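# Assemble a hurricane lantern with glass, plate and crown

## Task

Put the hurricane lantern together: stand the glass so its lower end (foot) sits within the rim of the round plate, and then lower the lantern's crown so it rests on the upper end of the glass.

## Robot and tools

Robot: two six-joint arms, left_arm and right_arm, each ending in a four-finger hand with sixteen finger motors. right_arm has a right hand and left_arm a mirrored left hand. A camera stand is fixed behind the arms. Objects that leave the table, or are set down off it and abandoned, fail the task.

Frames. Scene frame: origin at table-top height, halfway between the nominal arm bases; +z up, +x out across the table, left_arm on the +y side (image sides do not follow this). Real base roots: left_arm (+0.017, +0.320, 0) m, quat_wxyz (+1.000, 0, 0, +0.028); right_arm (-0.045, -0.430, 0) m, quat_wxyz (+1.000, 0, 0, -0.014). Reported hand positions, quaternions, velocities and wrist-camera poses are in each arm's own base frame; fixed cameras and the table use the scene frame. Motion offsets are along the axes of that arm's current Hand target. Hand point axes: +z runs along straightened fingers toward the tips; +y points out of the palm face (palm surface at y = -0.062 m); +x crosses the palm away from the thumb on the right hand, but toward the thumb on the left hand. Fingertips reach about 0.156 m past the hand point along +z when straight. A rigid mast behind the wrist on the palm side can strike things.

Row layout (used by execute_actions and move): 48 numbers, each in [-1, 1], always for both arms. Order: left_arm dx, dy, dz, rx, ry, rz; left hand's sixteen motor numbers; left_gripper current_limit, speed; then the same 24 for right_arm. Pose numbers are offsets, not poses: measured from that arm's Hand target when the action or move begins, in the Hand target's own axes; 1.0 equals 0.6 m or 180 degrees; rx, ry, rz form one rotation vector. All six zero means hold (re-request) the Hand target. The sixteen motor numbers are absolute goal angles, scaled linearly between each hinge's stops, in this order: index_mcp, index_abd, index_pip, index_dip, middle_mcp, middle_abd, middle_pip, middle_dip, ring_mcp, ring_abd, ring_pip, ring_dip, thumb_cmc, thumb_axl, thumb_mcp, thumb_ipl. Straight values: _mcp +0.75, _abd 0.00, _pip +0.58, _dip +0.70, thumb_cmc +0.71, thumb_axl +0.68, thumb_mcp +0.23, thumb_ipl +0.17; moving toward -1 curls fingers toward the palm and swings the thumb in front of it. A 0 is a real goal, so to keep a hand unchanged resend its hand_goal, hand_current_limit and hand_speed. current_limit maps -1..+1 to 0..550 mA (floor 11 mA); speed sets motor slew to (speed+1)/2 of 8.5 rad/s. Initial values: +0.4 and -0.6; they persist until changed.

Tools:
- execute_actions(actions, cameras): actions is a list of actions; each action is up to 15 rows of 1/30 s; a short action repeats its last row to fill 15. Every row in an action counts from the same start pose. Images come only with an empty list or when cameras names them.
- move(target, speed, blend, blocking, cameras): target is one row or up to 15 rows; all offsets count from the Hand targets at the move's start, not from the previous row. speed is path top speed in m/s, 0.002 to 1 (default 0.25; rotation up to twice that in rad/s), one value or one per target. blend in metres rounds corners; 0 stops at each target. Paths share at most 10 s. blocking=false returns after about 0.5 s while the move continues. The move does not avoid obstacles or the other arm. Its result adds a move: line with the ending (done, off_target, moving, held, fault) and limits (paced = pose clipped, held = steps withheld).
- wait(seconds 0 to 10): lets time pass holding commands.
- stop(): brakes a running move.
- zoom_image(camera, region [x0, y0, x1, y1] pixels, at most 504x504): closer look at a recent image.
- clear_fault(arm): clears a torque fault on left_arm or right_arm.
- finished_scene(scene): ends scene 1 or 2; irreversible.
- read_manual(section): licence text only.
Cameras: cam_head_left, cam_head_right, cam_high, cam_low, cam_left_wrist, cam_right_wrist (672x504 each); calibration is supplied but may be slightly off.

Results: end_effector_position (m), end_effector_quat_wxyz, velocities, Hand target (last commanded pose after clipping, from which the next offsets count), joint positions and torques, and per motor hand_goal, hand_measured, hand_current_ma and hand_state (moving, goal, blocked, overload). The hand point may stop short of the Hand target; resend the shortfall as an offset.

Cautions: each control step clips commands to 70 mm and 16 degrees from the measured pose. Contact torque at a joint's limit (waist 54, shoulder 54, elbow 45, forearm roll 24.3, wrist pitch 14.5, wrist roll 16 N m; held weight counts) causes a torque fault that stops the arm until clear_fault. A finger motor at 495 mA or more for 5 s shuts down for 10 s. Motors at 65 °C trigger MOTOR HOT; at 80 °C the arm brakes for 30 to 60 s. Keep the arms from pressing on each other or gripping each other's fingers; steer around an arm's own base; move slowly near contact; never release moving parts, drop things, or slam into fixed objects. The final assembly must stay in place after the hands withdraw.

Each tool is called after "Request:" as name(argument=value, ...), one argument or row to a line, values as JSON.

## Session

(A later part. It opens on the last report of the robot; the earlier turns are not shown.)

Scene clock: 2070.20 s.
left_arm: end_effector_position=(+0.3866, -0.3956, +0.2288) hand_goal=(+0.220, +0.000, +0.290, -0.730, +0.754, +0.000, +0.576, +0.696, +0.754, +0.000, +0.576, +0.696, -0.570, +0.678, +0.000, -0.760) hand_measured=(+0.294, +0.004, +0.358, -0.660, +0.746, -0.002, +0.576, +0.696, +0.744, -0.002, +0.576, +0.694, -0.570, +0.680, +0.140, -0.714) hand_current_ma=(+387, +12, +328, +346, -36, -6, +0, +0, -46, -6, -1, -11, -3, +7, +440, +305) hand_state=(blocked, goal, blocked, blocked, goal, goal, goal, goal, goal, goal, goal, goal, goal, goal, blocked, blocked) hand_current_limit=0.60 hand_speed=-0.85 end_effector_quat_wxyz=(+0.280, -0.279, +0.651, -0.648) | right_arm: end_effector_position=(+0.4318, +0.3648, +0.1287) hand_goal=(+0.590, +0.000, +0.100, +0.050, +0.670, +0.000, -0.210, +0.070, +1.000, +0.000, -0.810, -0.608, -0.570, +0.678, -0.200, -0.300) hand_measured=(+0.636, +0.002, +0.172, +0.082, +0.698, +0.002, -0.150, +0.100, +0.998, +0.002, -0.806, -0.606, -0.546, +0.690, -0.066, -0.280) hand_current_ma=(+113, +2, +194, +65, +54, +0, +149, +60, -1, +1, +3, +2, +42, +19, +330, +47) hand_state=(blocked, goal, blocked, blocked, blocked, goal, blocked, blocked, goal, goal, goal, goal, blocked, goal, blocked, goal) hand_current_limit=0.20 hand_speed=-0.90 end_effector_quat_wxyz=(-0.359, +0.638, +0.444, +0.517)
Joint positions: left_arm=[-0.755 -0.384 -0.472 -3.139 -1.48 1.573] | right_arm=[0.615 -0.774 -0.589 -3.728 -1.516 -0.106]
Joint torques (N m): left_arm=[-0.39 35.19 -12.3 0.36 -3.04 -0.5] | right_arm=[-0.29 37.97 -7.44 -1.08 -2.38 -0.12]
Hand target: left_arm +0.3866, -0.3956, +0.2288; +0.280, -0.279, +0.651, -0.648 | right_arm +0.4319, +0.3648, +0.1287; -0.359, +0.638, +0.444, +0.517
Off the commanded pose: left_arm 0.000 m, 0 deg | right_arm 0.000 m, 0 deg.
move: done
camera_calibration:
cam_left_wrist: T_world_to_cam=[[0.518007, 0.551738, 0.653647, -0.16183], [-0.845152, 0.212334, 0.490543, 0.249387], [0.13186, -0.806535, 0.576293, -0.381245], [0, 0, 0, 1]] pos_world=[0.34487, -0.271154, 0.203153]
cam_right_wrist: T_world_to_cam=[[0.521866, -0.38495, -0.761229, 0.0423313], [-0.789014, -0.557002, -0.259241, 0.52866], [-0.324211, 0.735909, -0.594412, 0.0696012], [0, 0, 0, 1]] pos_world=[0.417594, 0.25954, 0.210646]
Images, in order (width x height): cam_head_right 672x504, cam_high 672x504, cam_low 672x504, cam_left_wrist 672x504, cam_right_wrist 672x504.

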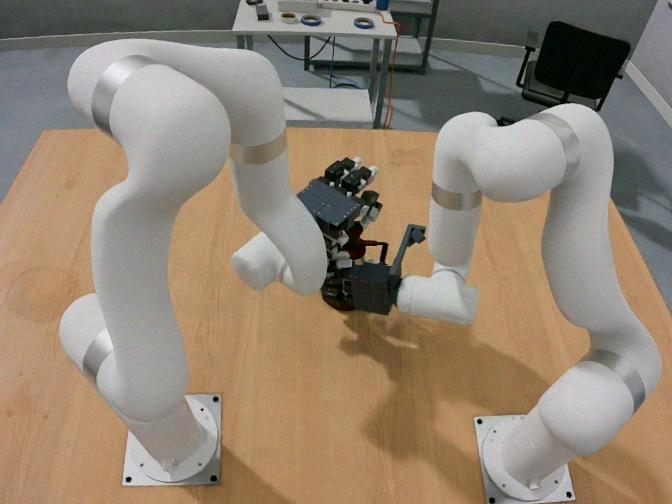

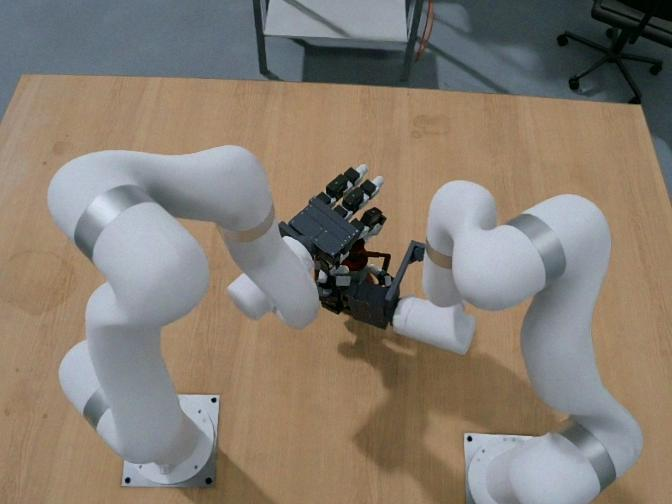

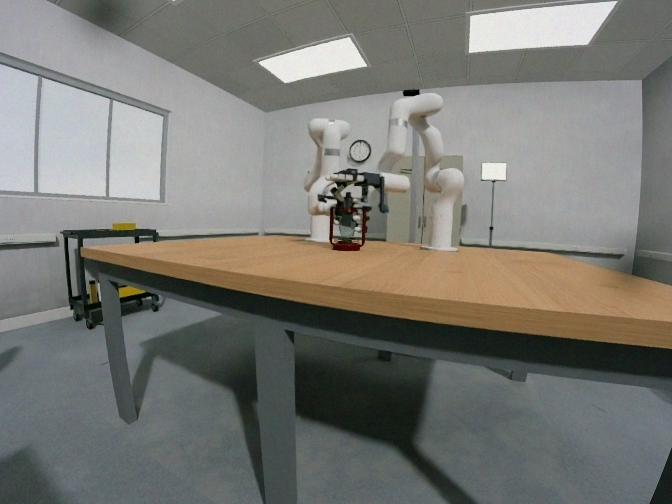

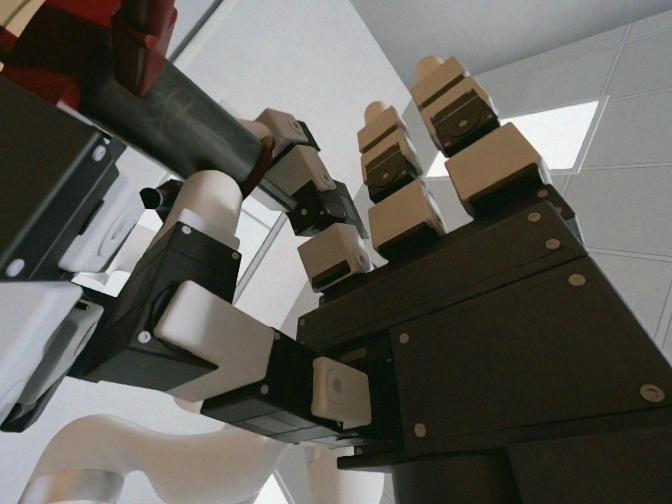

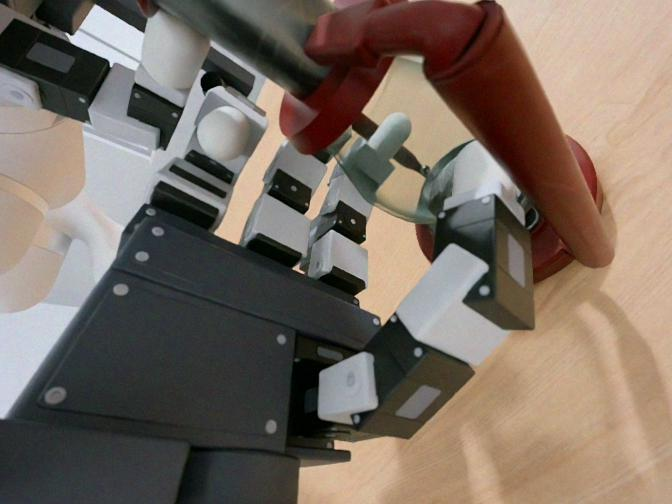

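Request:
move(
  target=[
    [0,0,0,0,0,0, 0.22,0,0.29,-0.73, 0.754,0,0.576,0.696, 0.754,0,0.576,0.696, -0.571,0.678,0.0,-0.76, 0.6,-0.85, -0.01956,0,0.00416,0,0,0, 0.589,0,0.1,0.05,0.67,0,-0.21,0.07,1.0,0,-0.81,-0.609,-0.571,0.678,-0.2,-0.3,0.2,-0.9],
  ],
  speed=0.015,
  cameras=["cam_low","cam_high","cam_right_wrist"],
)

Request:
zoom_image(
  camera="cam_low",
  region=[325, 200, 371, 254],
)

Request:
zoom_image(
  camera="cam_right_wrist",
  region=[300, 20, 560, 270],
)

Scene clock: 2126.50 s.
left_arm: end_effector_position=(+0.3866, -0.3956, +0.2288) hand_goal=(+0.220, +0.000, +0.290, -0.730, +0.754, +0.000, +0.576, +0.696, +0.754, +0.000, +0.576, +0.696, -0.570, +0.678, +0.000, -0.760) hand_measured=(+0.294, +0.004, +0.358, -0.660, +0.746, -0.002, +0.576, +0.696, +0.744, -0.002, +0.576, +0.694, -0.570, +0.680, +0.140, -0.714) hand_current_ma=(+387, +12, +328, +346, -36, -6, +0, +0, -46, -6, -1, -11, -3, +7, +440, +305) hand_state=(blocked, goal, blocked, blocked, goal, goal, goal, goal, goal, goal, goal, goal, goal, goal, blocked, blocked) hand_current_limit=0.60 hand_speed=-0.85 end_effector_quat_wxyz=(+0.280, -0.279, +0.651, -0.648) | right_arm: end_effector_position=(+0.4319, +0.3649, +0.1167) hand_goal=(+0.590, +0.000, +0.100, +0.050, +0.670, +0.000, -0.210, +0.070, +1.000, +0.000, -0.810, -0.608, -0.570, +0.678, -0.200, -0.300) hand_measured=(+0.636, +0.000, +0.172, +0.082, +0.698, -0.006, -0.150, +0.100, +0.998, +0.002, -0.806, -0.606, -0.548, +0.684, -0.066, -0.280) hand_current_ma=(+113, +0, +192, +65, +58, -5, +149, +60, -1, +1, +3, +2, +38, +8, +330, +47) hand_state=(blocked, goal, blocked, blocked, blocked, goal, blocked, blocked, goal, goal, goal, goal, blocked, goal, blocked, goal) hand_current_limit=0.20 hand_speed=-0.90 end_effector_quat_wxyz=(-0.359, +0.638, +0.444, +0.517)
Joint positions: left_arm=[-0.755 -0.384 -0.472 -3.139 -1.48 1.573] | right_arm=[0.615 -0.812 -0.603 -3.728 -1.536 -0.118]
Joint torques (N m): left_arm=[-1.43 35.53 -12.75 0.64 -3.17 -0.51] | right_arm=[0.56 37 -6.44 0.91 -1.96 -0.14]
Hand target: left_arm +0.3866, -0.3956, +0.2288; +0.280, -0.279, +0.651, -0.648 | right_arm +0.4319, +0.3648, +0.1167; -0.359, +0.638, +0.444, +0.517
Off the commanded pose: left_arm 0.000 m, 0 deg | right_arm 0.000 m, 0 deg.
move: done
camera_calibration:
cam_right_wrist: T_world_to_cam=[[0.521984, -0.384916, -0.761165, 0.0331259], [-0.788972, -0.556993, -0.259386, 0.525559], [-0.324122, 0.735934, -0.59443, 0.0624283], [0, 0, 0, 1]] pos_world=[0.417594, 0.25954, 0.198646]
Images, in order (width x height): cam_high 672x504, cam_low 672x504, cam_right_wrist 672x504.

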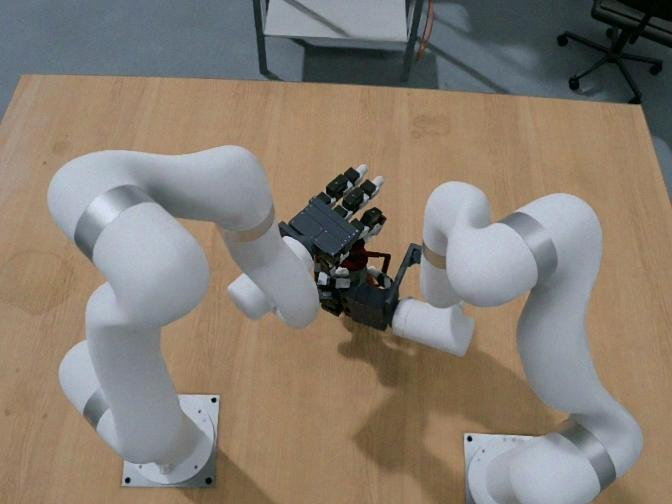

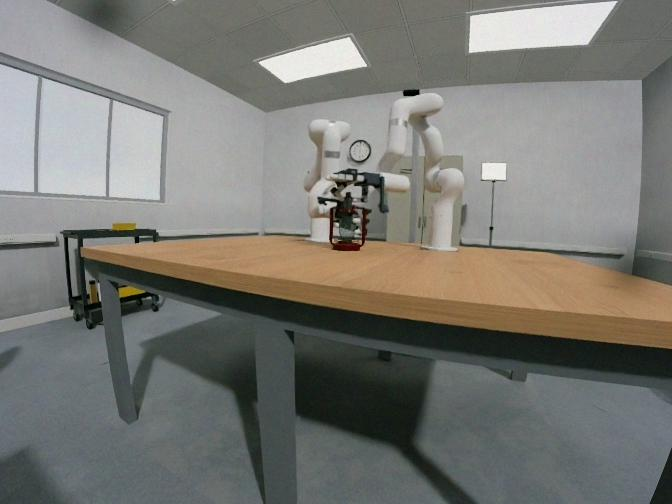

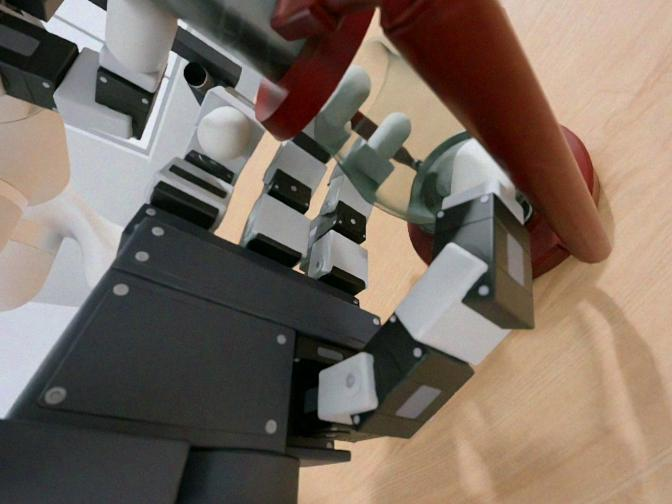

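Scaled by 9.333.

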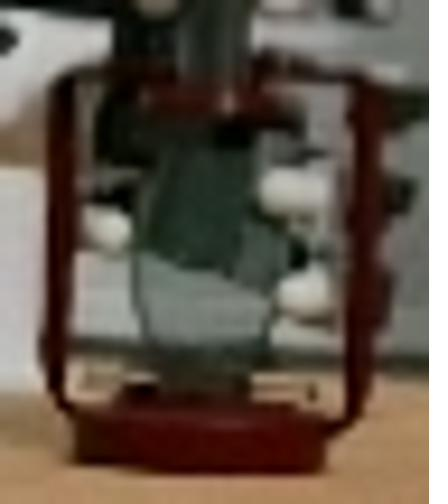

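Scaled by 1.938.

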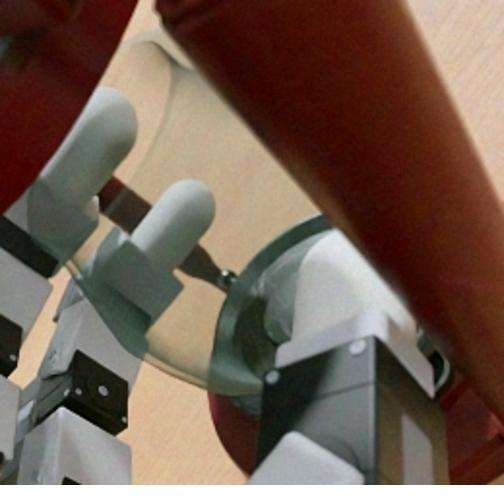

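Request:
move(
  target=[
    [0,0,0,0,0,0, 0.22,0,0.29,-0.73, 0.754,0,0.576,0.696, 0.754,0,0.576,0.696, -0.571,0.678,0.0,-0.76, 0.6,-0.85, -0.00326,0,0.0007,0,0,0, 0.589,0,0.1,0.05,0.67,0,-0.21,0.07,1.0,0,-0.81,-0.609,-0.571,0.678,-0.2,-0.3,0.2,-0.9],
  ],
  speed=0.01,
  cameras=["cam_low","cam_right_wrist"],
)

Request:
zoom_image(
  camera="cam_low",
  region=[325, 200, 371, 254],
)

Request:
zoom_image(
  camera="cam_right_wrist",
  region=[390, 110, 550, 270],
)

Scene clock: 2134.50 s.
left_arm: end_effector_position=(+0.3866, -0.3956, +0.2288) hand_goal=(+0.220, +0.000, +0.290, -0.730, +0.754, +0.000, +0.576, +0.696, +0.754, +0.000, +0.576, +0.696, -0.570, +0.678, +0.000, -0.760) hand_measured=(+0.294, +0.004, +0.358, -0.660, +0.746, -0.002, +0.576, +0.696, +0.744, -0.002, +0.576, +0.694, -0.570, +0.680, +0.140, -0.714) hand_current_ma=(+387, +12, +328, +346, -36, -6, +0, +0, -46, -6, -1, -11, -3, +7, +440, +305) hand_state=(blocked, goal, blocked, blocked, goal, goal, goal, goal, goal, goal, goal, goal, goal, goal, blocked, blocked) hand_current_limit=0.60 hand_speed=-0.85 end_effector_quat_wxyz=(+0.280, -0.279, +0.651, -0.648) | right_arm: end_effector_position=(+0.4319, +0.3649, +0.1147) hand_goal=(+0.590, +0.000, +0.100, +0.050, +0.670, +0.000, -0.210, +0.070, +1.000, +0.000, -0.810, -0.608, -0.570, +0.678, -0.200, -0.300) hand_measured=(+0.636, -0.004, +0.168, +0.078, +0.700, -0.020, -0.150, +0.106, +0.998, +0.002, -0.806, -0.606, -0.560, +0.678, -0.066, -0.280) hand_current_ma=(+116, -3, +180, +53, +62, -27, +149, +73, -1, +1, +3, +2, +13, +0, +330, +47) hand_state=(blocked, goal, blocked, blocked, blocked, goal, blocked, blocked, goal, goal, goal, goal, goal, goal, blocked, goal) hand_current_limit=0.20 hand_speed=-0.90 end_effector_quat_wxyz=(-0.359, +0.638, +0.444, +0.517)
Joint positions: left_arm=[-0.755 -0.384 -0.472 -3.139 -1.48 1.573] | right_arm=[0.615 -0.819 -0.606 -3.727 -1.539 -0.12]
Joint torques (N m): left_arm=[-0.15 33.95 -12.32 0.48 -3.13 -0.45] | right_arm=[1.11 34.13 -4.41 0.26 -0.73 0.01]
Hand target: left_arm +0.3866, -0.3956, +0.2288; +0.280, -0.279, +0.651, -0.648 | right_arm +0.4319, +0.3649, +0.1147; -0.359, +0.638, +0.444, +0.517
Off the commanded pose: left_arm 0.000 m, 0 deg | right_arm 0.000 m, 0 deg.
move: done
camera_calibration:
cam_right_wrist: T_world_to_cam=[[0.521984, -0.384916, -0.761165, 0.0316035], [-0.788972, -0.556993, -0.259386, 0.52504], [-0.324122, 0.735934, -0.59443, 0.0612395], [0, 0, 0, 1]] pos_world=[0.417594, 0.25954, 0.196646]
Images, in order (width x height): cam_low 672x504, cam_right_wrist 672x504.

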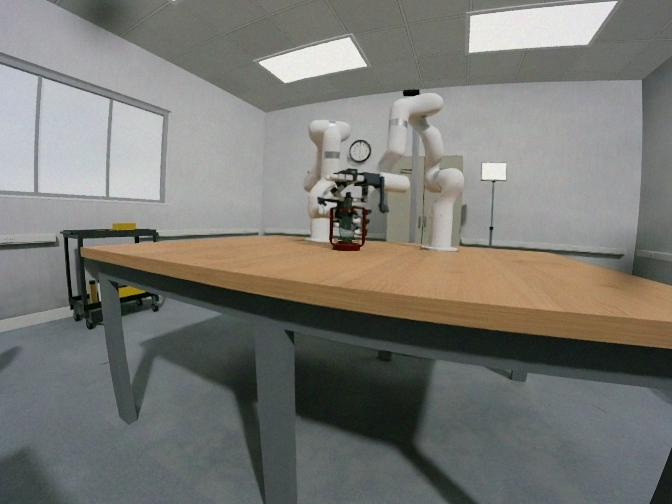

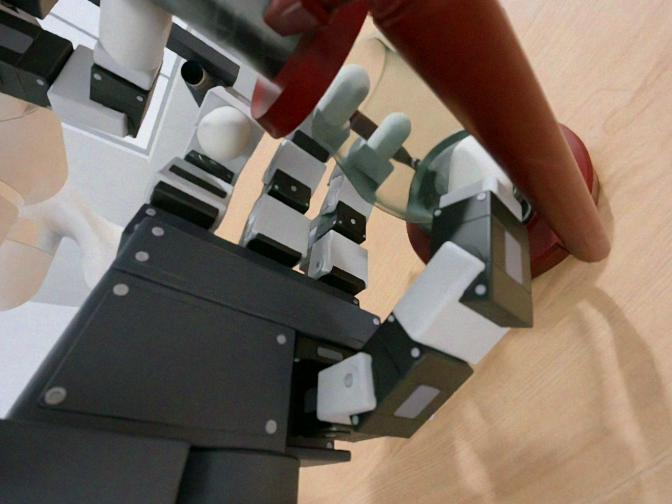

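Scaled by 9.333.

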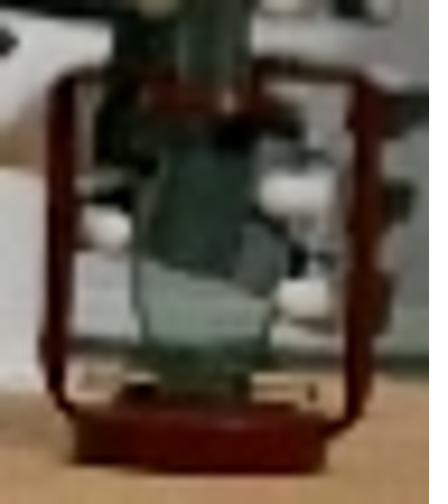

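Scaled by 3.150.

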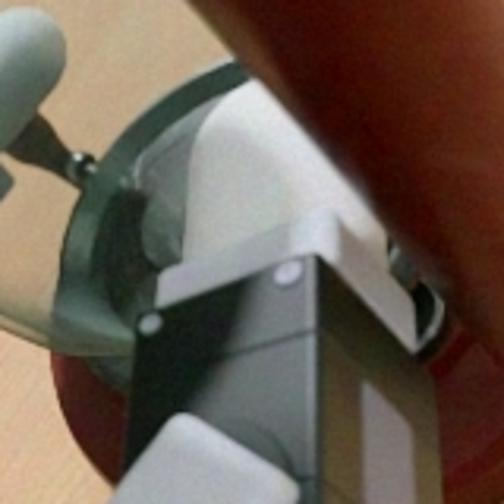

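Request:
move(
  target=[
    [0,0,0,0,0,0, 0.22,0,0.29,-0.73, 0.754,0,0.576,0.696, 0.754,0,0.576,0.696, -0.571,0.678,0.0,-0.76, 0.6,-0.85, 0.0016,0,-0.00035,0,0,0, 0.589,0,0.1,0.05,0.67,0,-0.21,0.07,1.0,0,-0.81,-0.609,-0.571,0.678,-0.2,-0.3,0.2,-0.9],
  ],
  speed=0.01,
)

Request:
execute_actions(
  actions=[
    [[0,0,0,0,0,0, 0.22,0,0.29,-0.73, 0.754,0,0.576,0.696, 0.754,0,0.576,0.696, -0.571,0.678,0.0,-0.76, 0.6,-0.85, 0,0,0,0,0,0, 0.63,0,0.16,0.075,0.692,0,-0.16,0.1,1.0,0,-0.81,-0.609,-0.56,0.678,-0.09,-0.285,0.2,-0.9]],
  ],
)

Request:
execute_actions(
  actions=[
    [[0,0,0,0,0,0, 0.22,0,0.29,-0.73, 0.754,0,0.576,0.696, 0.754,0,0.576,0.696, -0.571,0.678,0.0,-0.76, 0.6,-0.85, 0,0,0,0,0,0, 0.66,0,0.175,0.085,0.722,0,-0.145,0.11,1.0,0,-0.81,-0.609,-0.56,0.678,-0.02,-0.34,0.2,-0.95]],
  ],
  cameras=["cam_low","cam_right_wrist"],
)

Request:
zoom_image(
  camera="cam_right_wrist",
  region=[300, 20, 560, 270],
)

Scene clock: 2206.10 s.
left_arm: end_effector_position=(+0.3866, -0.3956, +0.2288) hand_goal=(+0.220, +0.000, +0.290, -0.730, +0.754, +0.000, +0.576, +0.696, +0.754, +0.000, +0.576, +0.696, -0.570, +0.678, +0.000, -0.760) hand_measured=(+0.294, +0.004, +0.358, -0.660, +0.746, -0.002, +0.576, +0.696, +0.744, -0.002, +0.576, +0.694, -0.570, +0.680, +0.140, -0.714) hand_current_ma=(+387, +12, +328, +346, -36, -6, +0, +0, -46, -6, -1, -11, -3, +7, +440, +305) hand_state=(blocked, goal, blocked, blocked, goal, goal, goal, goal, goal, goal, goal, goal, goal, goal, blocked, blocked) hand_current_limit=0.60 hand_speed=-0.85 end_effector_quat_wxyz=(+0.280, -0.279, +0.651, -0.648) | right_arm: end_effector_position=(+0.4319, +0.3648, +0.1156) hand_goal=(+0.590, +0.000, +0.100, +0.050, +0.670, +0.000, -0.210, +0.070, +1.000, +0.000, -0.810, -0.608, -0.570, +0.678, -0.200, -0.300) hand_measured=(+0.638, +0.000, +0.168, +0.078, +0.700, -0.014, -0.150, +0.106, +0.998, +0.002, -0.806, -0.606, -0.558, +0.682, -0.066, -0.280) hand_current_ma=(+117, +0, +180, +53, +62, -17, +149, +73, -1, +1, +3, +2, +17, +3, +330, +47) hand_state=(blocked, goal, blocked, blocked, blocked, goal, blocked, blocked, goal, goal, goal, goal, goal, goal, blocked, goal) hand_current_limit=0.20 hand_speed=-0.90 end_effector_quat_wxyz=(-0.359, +0.638, +0.444, +0.517)
Joint positions: left_arm=[-0.755 -0.384 -0.472 -3.139 -1.48 1.573] | right_arm=[0.615 -0.816 -0.605 -3.728 -1.537 -0.119]
Joint torques (N m): left_arm=[-0.04 35.15 -12.51 0.58 -3.12 -0.47] | right_arm=[1.94 40.01 -6.7 -0.22 -2.14 0.21]
Hand target: left_arm +0.3866, -0.3956, +0.2288; +0.280, -0.279, +0.651, -0.648 | right_arm +0.4319, +0.3648, +0.1157; -0.359, +0.638, +0.444, +0.517
Off the commanded pose: left_arm 0.000 m, 0 deg | right_arm 0.000 m, 0 deg.
move: done

Scene clock: 2206.80 s.
left_arm: end_effector_position=(+0.3866, -0.3956, +0.2288) hand_goal=(+0.220, +0.000, +0.290, -0.730, +0.754, +0.000, +0.576, +0.696, +0.754, +0.000, +0.576, +0.696, -0.570, +0.678, +0.000, -0.760) hand_measured=(+0.294, +0.004, +0.358, -0.660, +0.746, -0.002, +0.576, +0.696, +0.744, -0.002, +0.576, +0.694, -0.570, +0.680, +0.140, -0.714) hand_current_ma=(+387, +12, +328, +346, -36, -6, +0, +0, -46, -6, -1, -11, -3, +7, +440, +305) hand_state=(blocked, goal, blocked, blocked, goal, goal, goal, goal, goal, goal, goal, goal, goal, goal, blocked, blocked) hand_current_limit=0.60 hand_speed=-0.85 end_effector_quat_wxyz=(+0.280, -0.279, +0.651, -0.648) | right_arm: end_effector_position=(+0.4319, +0.3648, +0.1157) hand_goal=(+0.630, +0.000, +0.160, +0.076, +0.692, +0.000, -0.160, +0.100, +1.000, +0.000, -0.810, -0.608, -0.560, +0.678, -0.090, -0.284) hand_measured=(+0.644, +0.004, +0.170, +0.082, +0.706, -0.010, -0.148, +0.110, +0.998, +0.002, -0.806, -0.606, -0.556, +0.680, -0.066, -0.274) hand_current_ma=(+23, +2, +12, +5, +21, -9, +16, +12, -1, +1, +3, +2, +5, +1, +60, +19) hand_state=(goal, goal, goal, goal, goal, goal, goal, goal, goal, goal, goal, goal, goal, goal, blocked, goal) hand_current_limit=0.20 hand_speed=-0.90 end_effector_quat_wxyz=(-0.359, +0.638, +0.444, +0.517)
Joint positions: left_arm=[-0.755 -0.384 -0.472 -3.139 -1.48 1.573] | right_arm=[0.615 -0.816 -0.605 -3.728 -1.537 -0.119]
Joint torques (N m): left_arm=[-0.21 34.99 -12.38 1 -3.05 -0.5] | right_arm=[1.35 38.31 -6.57 -0.51 -2.48 0.13]
Hand target: left_arm +0.3866, -0.3956, +0.2288; +0.280, -0.279, +0.651, -0.648 | right_arm +0.4319, +0.3648, +0.1157; -0.359, +0.638, +0.444, +0.517
Off the commanded pose: left_arm 0.000 m, 0 deg | right_arm 0.000 m, 0 deg.

Scene clock: 2207.53 s.
left_arm: end_effector_position=(+0.3866, -0.3956, +0.2288) hand_goal=(+0.220, +0.000, +0.290, -0.730, +0.754, +0.000, +0.576, +0.696, +0.754, +0.000, +0.576, +0.696, -0.570, +0.678, +0.000, -0.760) hand_measured=(+0.294, +0.004, +0.358, -0.660, +0.746, -0.002, +0.576, +0.696, +0.744, -0.002, +0.576, +0.694, -0.570, +0.680, +0.140, -0.714) hand_current_ma=(+387, +12, +328, +346, -36, -6, +0, +0, -46, -6, -1, -11, -3, +7, +440, +305) hand_state=(blocked, goal, blocked, blocked, goal, goal, goal, goal, goal, goal, goal, goal, goal, goal, blocked, blocked) hand_current_limit=0.60 hand_speed=-0.85 end_effector_quat_wxyz=(+0.280, -0.279, +0.651, -0.648) | right_arm: end_effector_position=(+0.4319, +0.3648, +0.1157) hand_goal=(+0.660, +0.000, +0.176, +0.086, +0.722, +0.000, -0.144, +0.110, +1.000, +0.000, -0.810, -0.608, -0.560, +0.678, -0.020, -0.340) hand_measured=(+0.658, +0.004, +0.174, +0.084, +0.720, +0.000, -0.142, +0.112, +0.998, +0.002, -0.806, -0.606, -0.554, +0.680, -0.024, -0.338) hand_current_ma=(-2, +2, -1, -1, -2, +0, +2, +2, -1, +1, +3, +2, +7, +1, -4, +2) hand_state=(goal, goal, goal, goal, goal, goal, goal, goal, goal, goal, goal, goal, goal, goal, goal, goal) hand_current_limit=0.20 hand_speed=-0.95 end_effector_quat_wxyz=(-0.359, +0.638, +0.444, +0.517)
Joint positions: left_arm=[-0.755 -0.384 -0.472 -3.139 -1.48 1.573] | right_arm=[0.615 -0.816 -0.605 -3.728 -1.537 -0.119]
Joint torques (N m): left_arm=[-0.28 35.77 -12.27 0.54 -3.03 -0.44] | right_arm=[-0.2 38.49 -6.57 -0.41 -2.49 -0.2]
Hand target: left_arm +0.3866, -0.3956, +0.2288; +0.280, -0.279, +0.651, -0.648 | right_arm +0.4319, +0.3648, +0.1157; -0.359, +0.638, +0.444, +0.517
Off the commanded pose: left_arm 0.000 m, 0 deg | right_arm 0.000 m, 0 deg.
camera_calibration:
cam_right_wrist: T_world_to_cam=[[0.521866, -0.38495, -0.761229, 0.0324354], [-0.789014, -0.557002, -0.259241, 0.52529], [-0.324211, 0.735909, -0.594412, 0.0618738], [0, 0, 0, 1]] pos_world=[0.417594, 0.25954, 0.197646]
Images, in order (width x height): cam_low 672x504, cam_right_wrist 672x504.

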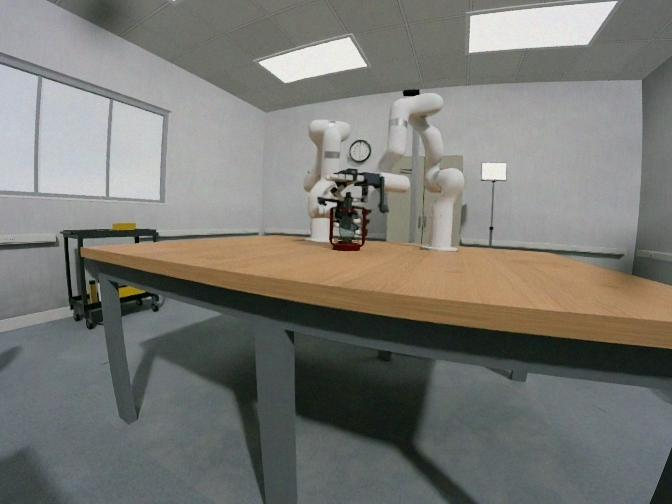

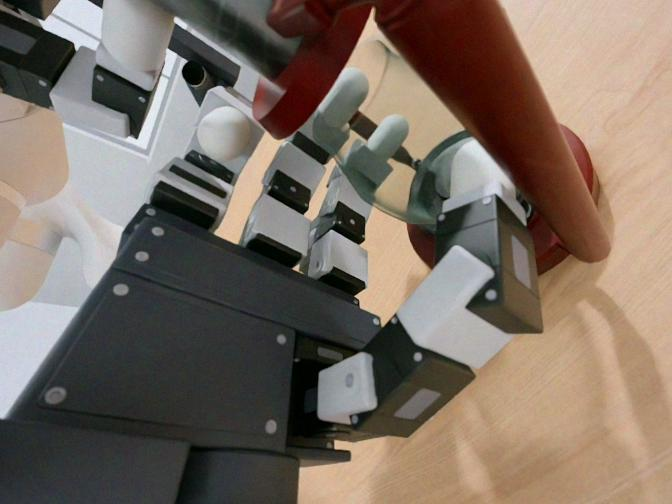

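Scaled by 1.938.

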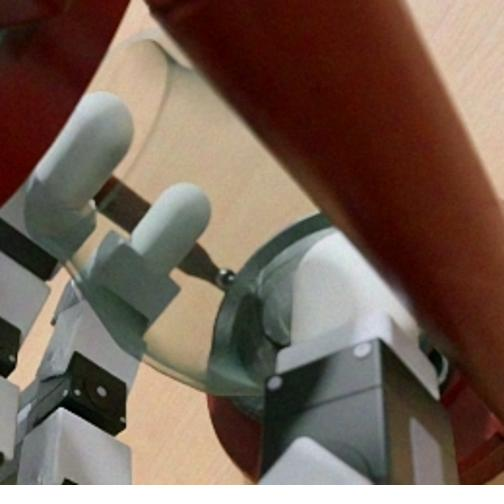

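Request:
execute_actions(
  actions=[
    [[0,0,0,0,0,0, 0.22,0,0.29,-0.73, 0.754,0,0.576,0.696, 0.754,0,0.576,0.696, -0.571,0.678,0.0,-0.76, 0.6,-0.85, 0,0,0,0,0,0, 0.685,0,0.175,0.085,0.75,0,-0.145,0.11,1.0,0,-0.81,-0.609,-0.56,0.678,0.04,-0.50,0.2,-0.95]],
    [[0,0,0,0,0,0, 0.22,0,0.29,-0.73, 0.754,0,0.576,0.696, 0.754,0,0.576,0.696, -0.571,0.678,0.0,-0.76, 0.6,-0.85, 0,0,0,0,0,0, 0.705,0,0.175,0.085,0.77,0,-0.145,0.11,1.0,0,-0.81,-0.609,-0.56,0.678,0.11,-0.68,0.2,-0.95]],
  ],
  cameras=["cam_low","cam_right_wrist","cam_high"],
)

Request:
zoom_image(
  camera="cam_right_wrist",
  region=[300, 20, 560, 270],
)

Request:
zoom_image(
  camera="cam_low",
  region=[325, 200, 371, 254],
)

Scene clock: 2217.70 s.
left_arm: end_effector_position=(+0.3866, -0.3956, +0.2288) hand_goal=(+0.220, +0.000, +0.290, -0.730, +0.754, +0.000, +0.576, +0.696, +0.754, +0.000, +0.576, +0.696, -0.570, +0.678, +0.000, -0.760) hand_measured=(+0.294, +0.004, +0.358, -0.660, +0.746, -0.002, +0.576, +0.696, +0.744, -0.002, +0.576, +0.694, -0.570, +0.680, +0.140, -0.714) hand_current_ma=(+387, +12, +328, +346, -36, -6, +0, +0, -46, -6, -1, -11, -3, +7, +440, +305) hand_state=(blocked, goal, blocked, blocked, goal, goal, goal, goal, goal, goal, goal, goal, goal, goal, blocked, blocked) hand_current_limit=0.60 hand_speed=-0.85 end_effector_quat_wxyz=(+0.280, -0.279, +0.651, -0.648) | right_arm: end_effector_position=(+0.4319, +0.3648, +0.1157) hand_goal=(+0.706, +0.000, +0.176, +0.086, +0.770, +0.000, -0.144, +0.110, +1.000, +0.000, -0.810, -0.608, -0.560, +0.678, +0.110, -0.680) hand_measured=(+0.704, +0.004, +0.174, +0.084, +0.768, +0.000, -0.142, +0.112, +0.998, +0.002, -0.806, -0.606, -0.554, +0.680, +0.106, -0.678) hand_current_ma=(-2, +2, -1, -1, -2, +0, +2, +2, -1, +1, +3, +2, +7, +1, -4, +2) hand_state=(goal, goal, goal, goal, goal, goal, goal, goal, goal, goal, goal, goal, goal, goal, goal, goal) hand_current_limit=0.20 hand_speed=-0.95 end_effector_quat_wxyz=(-0.359, +0.638, +0.444, +0.517)
Joint positions: left_arm=[-0.755 -0.384 -0.472 -3.139 -1.48 1.573] | right_arm=[0.615 -0.816 -0.605 -3.728 -1.537 -0.119]
Joint torques (N m): left_arm=[-0.04 35.87 -12.47 0.53 -3.11 -0.44] | right_arm=[-0.21 37.67 -7.33 -0.45 -2.54 -0.2]
Hand target: left_arm +0.3866, -0.3956, +0.2288; +0.280, -0.279, +0.651, -0.648 | right_arm +0.4319, +0.3648, +0.1157; -0.359, +0.638, +0.444, +0.517
Off the commanded pose: left_arm 0.000 m, 0 deg | right_arm 0.000 m, 0 deg.
camera_calibration:
cam_right_wrist: T_world_to_cam=[[0.521866, -0.38495, -0.761229, 0.0324354], [-0.789014, -0.557002, -0.259241, 0.52529], [-0.324211, 0.735909, -0.594412, 0.0618738], [0, 0, 0, 1]] pos_world=[0.417594, 0.25954, 0.197646]
Images, in order (width x height): cam_high 672x504, cam_low 672x504, cam_right_wrist 672x504.

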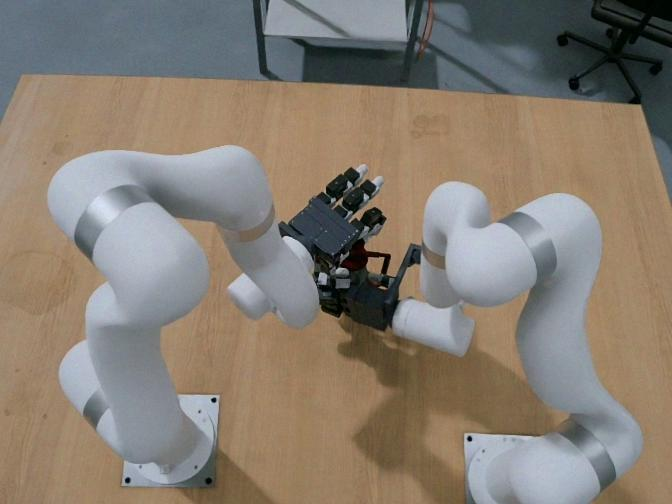

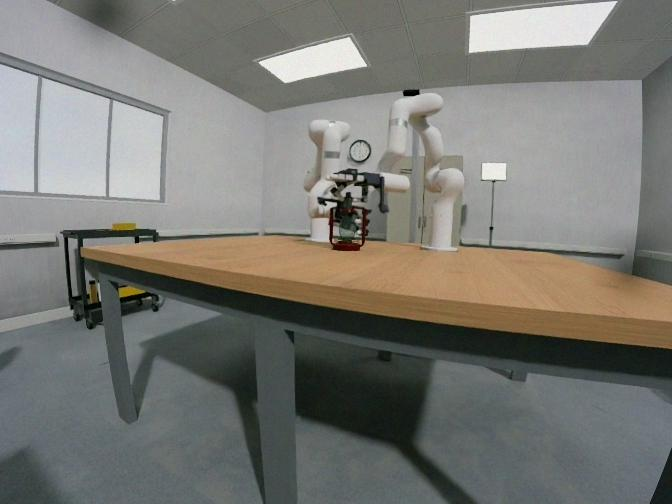

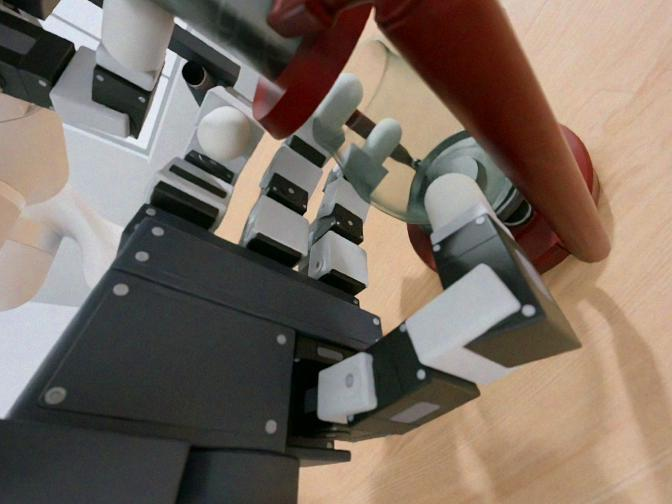

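Scaled by 1.938.

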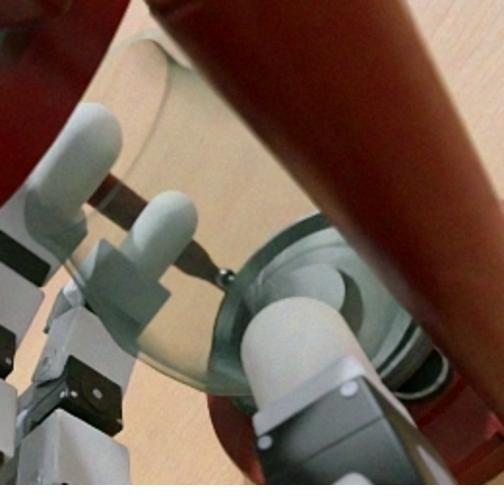

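Scaled by 9.333.

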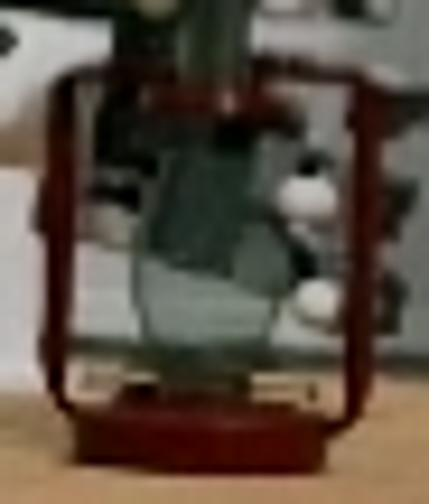

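Request:
zoom_image(
  camera="cam_right_wrist",
  region=[390, 110, 550, 270],
)

Scaled by 3.150.

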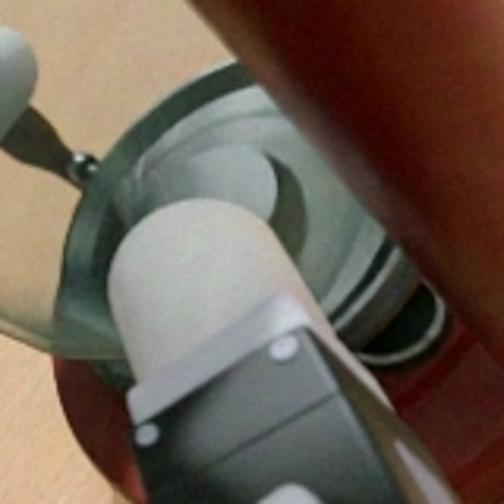

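Request:
move(
  target=[
    [0,0,0,0,0,0, 0.22,0,0.29,-0.73, 0.754,0,0.576,0.696, 0.754,0,0.576,0.696, -0.571,0.678,0.0,-0.76, 0.6,-0.85, -0.0026,-0.0309,-0.01222,0,0,0, 0.706,0,0.175,0.085,0.77,0,-0.145,0.11,1.0,0,-0.81,-0.609,-0.56,0.678,0.11,-0.68,0.2,-0.95],
  ],
  speed=0.02,
  cameras=["cam_low","cam_right_wrist"],
)

Request:
zoom_image(
  camera="cam_right_wrist",
  region=[300, 20, 560, 270],
)

Request:
zoom_image(
  camera="cam_low",
  region=[325, 200, 371, 254],
)

Scene clock: 2234.73 s.
left_arm: end_effector_position=(+0.3866, -0.3956, +0.2288) hand_goal=(+0.220, +0.000, +0.290, -0.730, +0.754, +0.000, +0.576, +0.696, +0.754, +0.000, +0.576, +0.696, -0.570, +0.678, +0.000, -0.760) hand_measured=(+0.294, +0.004, +0.358, -0.660, +0.746, -0.002, +0.576, +0.696, +0.744, -0.002, +0.576, +0.694, -0.570, +0.680, +0.140, -0.714) hand_current_ma=(+387, +12, +328, +346, -36, -6, +0, +0, -46, -6, -1, -11, -3, +7, +440, +305) hand_state=(blocked, goal, blocked, blocked, goal, goal, goal, goal, goal, goal, goal, goal, goal, goal, blocked, blocked) hand_current_limit=0.60 hand_speed=-0.85 end_effector_quat_wxyz=(+0.280, -0.279, +0.651, -0.648) | right_arm: end_effector_position=(+0.4119, +0.3643, +0.1157) hand_goal=(+0.706, +0.000, +0.176, +0.086, +0.770, +0.000, -0.144, +0.110, +1.000, +0.000, -0.810, -0.608, -0.560, +0.678, +0.110, -0.680) hand_measured=(+0.704, +0.004, +0.174, +0.084, +0.768, +0.000, -0.142, +0.112, +0.998, +0.002, -0.806, -0.606, -0.554, +0.680, +0.106, -0.678) hand_current_ma=(-2, +2, -1, -1, -2, +0, +2, +2, -1, +1, +3, +2, +7, +1, -4, +2) hand_state=(goal, goal, goal, goal, goal, goal, goal, goal, goal, goal, goal, goal, goal, goal, goal, goal) hand_current_limit=0.20 hand_speed=-0.95 end_effector_quat_wxyz=(-0.359, +0.638, +0.444, +0.517)
Joint positions: left_arm=[-0.755 -0.384 -0.472 -3.139 -1.48 1.573] | right_arm=[0.649 -0.81 -0.566 -3.694 -1.569 -0.131]
Joint torques (N m): left_arm=[0.1 35.25 -12.63 0.31 -3.03 -0.48] | right_arm=[0.76 39.12 -5.45 0.73 -2.86 -0.33]
Hand target: left_arm +0.3866, -0.3956, +0.2288; +0.280, -0.279, +0.651, -0.648 | right_arm +0.4119, +0.3643, +0.1157; -0.359, +0.638, +0.444, +0.517
Off the commanded pose: left_arm 0.000 m, 0 deg | right_arm 0.000 m, 0 deg.
move: done
camera_calibration:
cam_right_wrist: T_world_to_cam=[[0.521866, -0.38495, -0.761229, 0.0425895], [-0.789014, -0.557002, -0.259241, 0.509254], [-0.324211, 0.735909, -0.594412, 0.0558636], [0, 0, 0, 1]] pos_world=[0.397694, 0.25894, 0.197646]
Images, in order (width x height): cam_low 672x504, cam_right_wrist 672x504.

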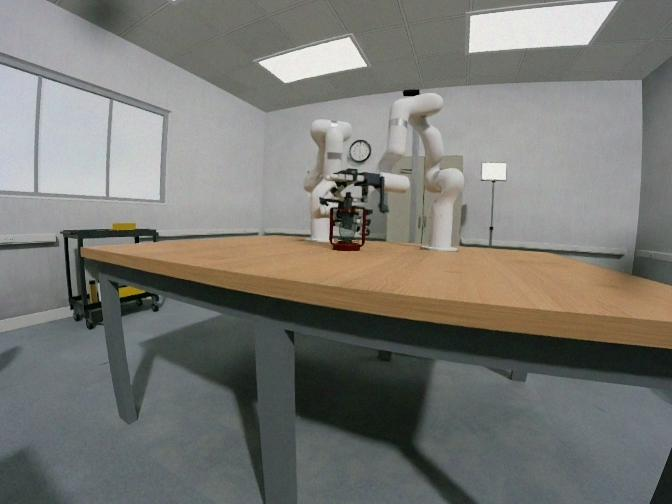

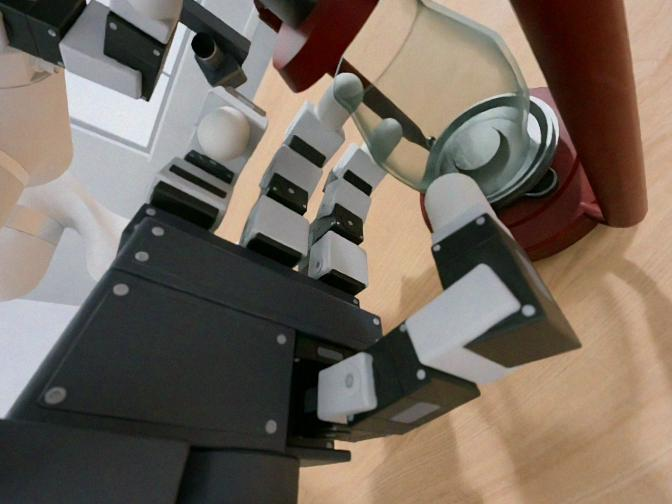

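Scaled by 1.938.

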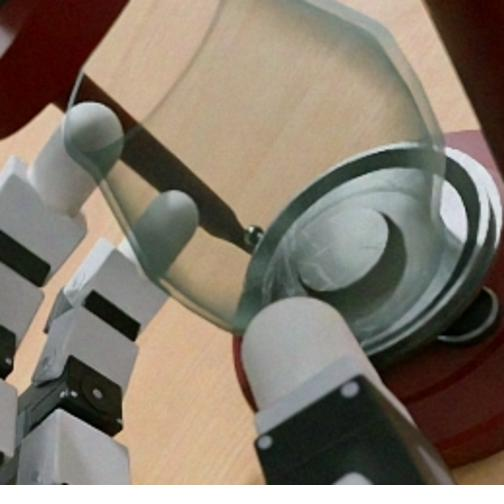

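Scaled by 9.333.

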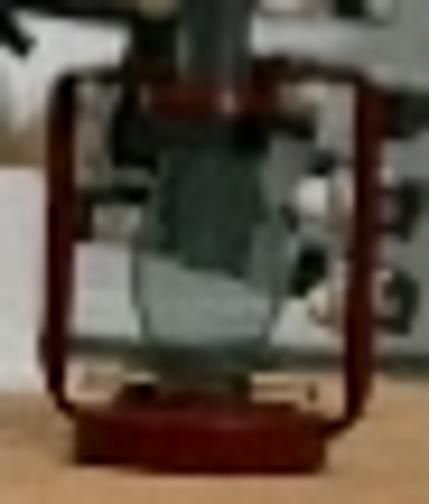

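Request:
move(
  target=[
    [0,0,0,0,0,0, 0.22,0,0.29,-0.73, 0.754,0,0.576,0.696, 0.754,0,0.576,0.696, -0.571,0.678,0.0,-0.76, 0.6,-0.85, -0.0091,-0.1082,-0.0428,0,0,0, 0.706,0,0.175,0.085,0.77,0,-0.145,0.11,1.0,0,-0.81,-0.609,-0.56,0.678,0.11,-0.68,0.2,-0.95],
  ],
  speed=0.04,
  cameras=["all"],
)

Request:
zoom_image(
  camera="cam_right_wrist",
  region=[390, 0, 672, 220],
)

Request:
zoom_image(
  camera="cam_low",
  region=[325, 200, 371, 254],
)

Request:
zoom_image(
  camera="cam_high",
  region=[310, 230, 400, 330],
)

Scene clock: 2244.90 s.
left_arm: end_effector_position=(+0.3866, -0.3956, +0.2288) hand_goal=(+0.220, +0.000, +0.290, -0.730, +0.754, +0.000, +0.576, +0.696, +0.754, +0.000, +0.576, +0.696, -0.570, +0.678, +0.000, -0.760) hand_measured=(+0.294, +0.004, +0.358, -0.660, +0.746, -0.002, +0.576, +0.696, +0.744, -0.002, +0.576, +0.694, -0.570, +0.680, +0.140, -0.714) hand_current_ma=(+387, +12, +328, +346, -36, -6, +0, +0, -46, -6, -1, -11, -3, +7, +440, +305) hand_state=(blocked, goal, blocked, blocked, goal, goal, goal, goal, goal, goal, goal, goal, goal, goal, blocked, blocked) hand_current_limit=0.60 hand_speed=-0.85 end_effector_quat_wxyz=(+0.280, -0.279, +0.651, -0.648) | right_arm: end_effector_position=(+0.3419, +0.3622, +0.1156) hand_goal=(+0.706, +0.000, +0.176, +0.086, +0.770, +0.000, -0.144, +0.110, +1.000, +0.000, -0.810, -0.608, -0.560, +0.678, +0.110, -0.680) hand_measured=(+0.704, +0.004, +0.174, +0.084, +0.768, +0.000, -0.142, +0.112, +0.998, +0.002, -0.806, -0.606, -0.554, +0.680, +0.106, -0.678) hand_current_ma=(-1, +2, -1, -1, -2, +0, +2, +2, -1, +1, +3, +2, +7, +1, -4, +2) hand_state=(goal, goal, goal, goal, goal, goal, goal, goal, goal, goal, goal, goal, goal, goal, goal, goal) hand_current_limit=0.20 hand_speed=-0.95 end_effector_quat_wxyz=(-0.359, +0.638, +0.444, +0.517)
Joint positions: left_arm=[-0.755 -0.384 -0.472 -3.139 -1.48 1.573] | right_arm=[0.8 -0.803 -0.444 -3.551 -1.692 -0.145]
Joint torques (N m): left_arm=[-0.59 35.38 -11.97 0.58 -3.02 -0.43] | right_arm=[2.08 33.65 -3.37 0.73 -2.68 0.08]
Hand target: left_arm +0.3866, -0.3956, +0.2288; +0.280, -0.279, +0.651, -0.648 | right_arm +0.3419, +0.3622, +0.1156; -0.359, +0.638, +0.444, +0.517
Off the commanded pose: left_arm 0.000 m, 0 deg | right_arm 0.000 m, 0 deg.
move: done
camera_calibration:
cam_left_wrist: T_world_to_cam=[[0.518007, 0.551738, 0.653647, -0.16183], [-0.845152, 0.212334, 0.490543, 0.249387], [0.13186, -0.806535, 0.576293, -0.381245], [0, 0, 0, 1]] pos_world=[0.34487, -0.271154, 0.203153]
cam_right_wrist: T_world_to_cam=[[0.521866, -0.38495, -0.761229, 0.0782742], [-0.789014, -0.557002, -0.259241, 0.452883], [-0.324211, 0.735909, -0.594412, 0.0345812], [0, 0, 0, 1]] pos_world=[0.327694, 0.25694, 0.197546]

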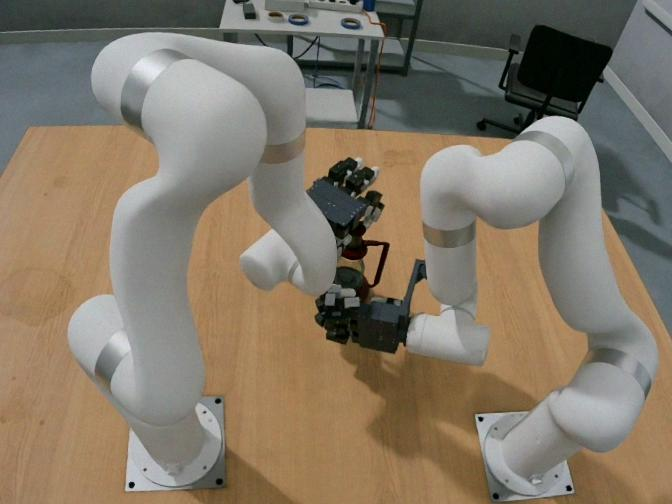

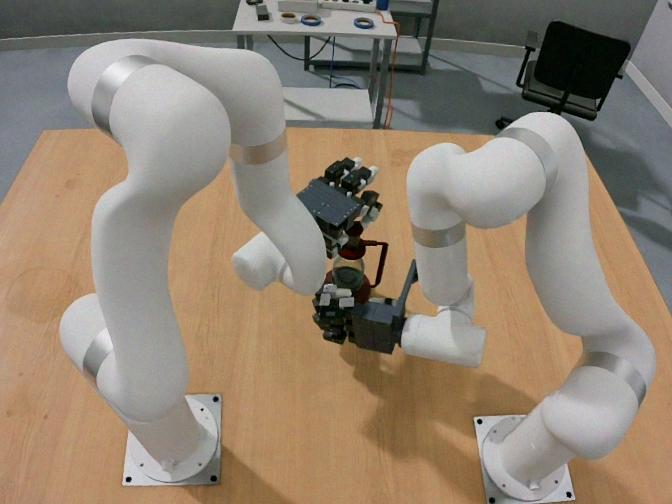

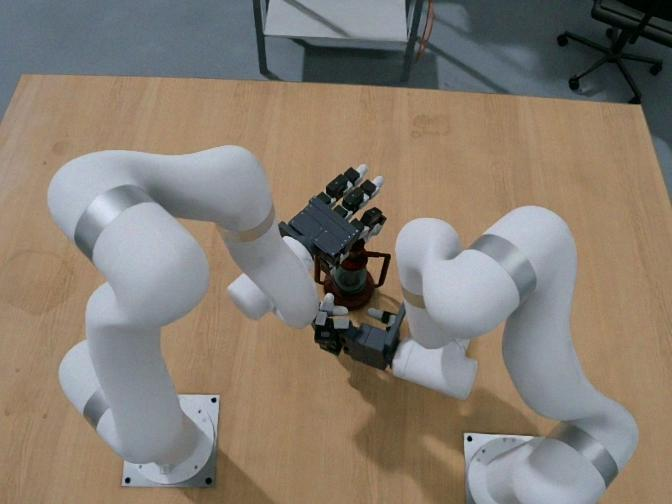

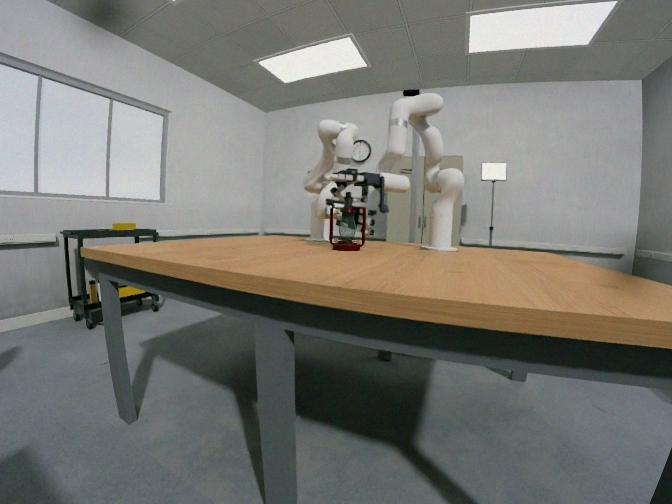

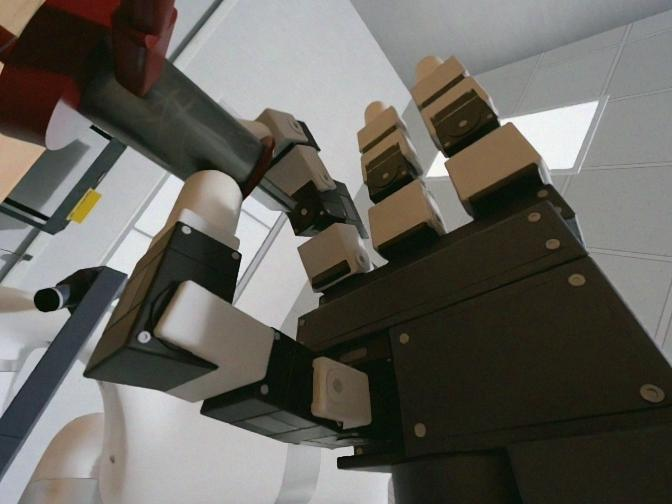

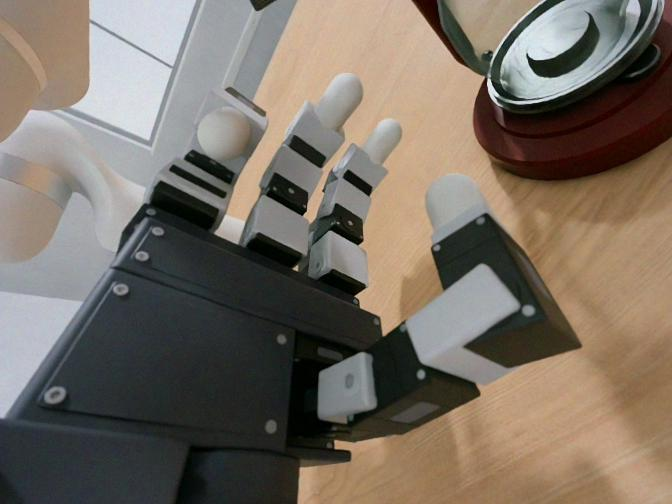

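Scaled by 1.787.

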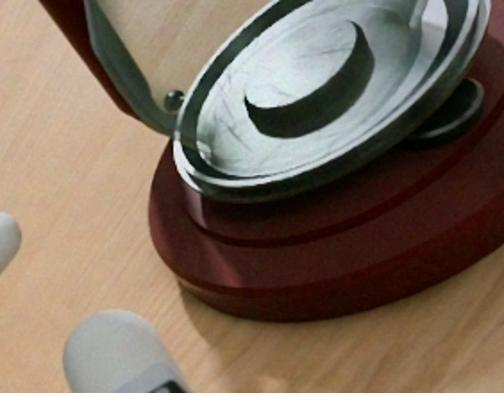

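Scaled by 9.333.

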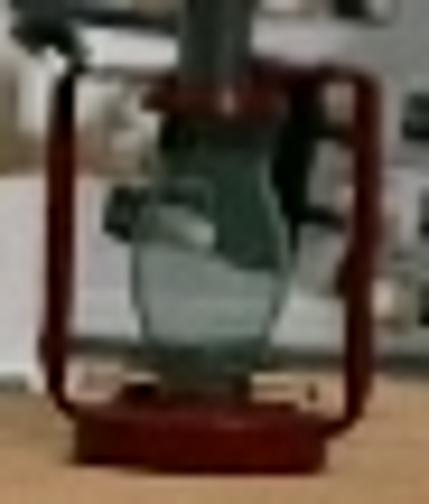

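Scaled by 5.040.

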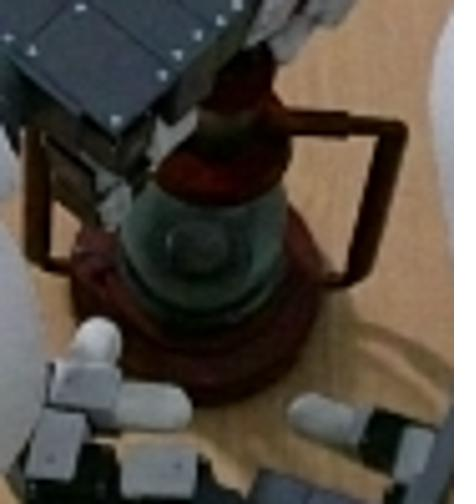

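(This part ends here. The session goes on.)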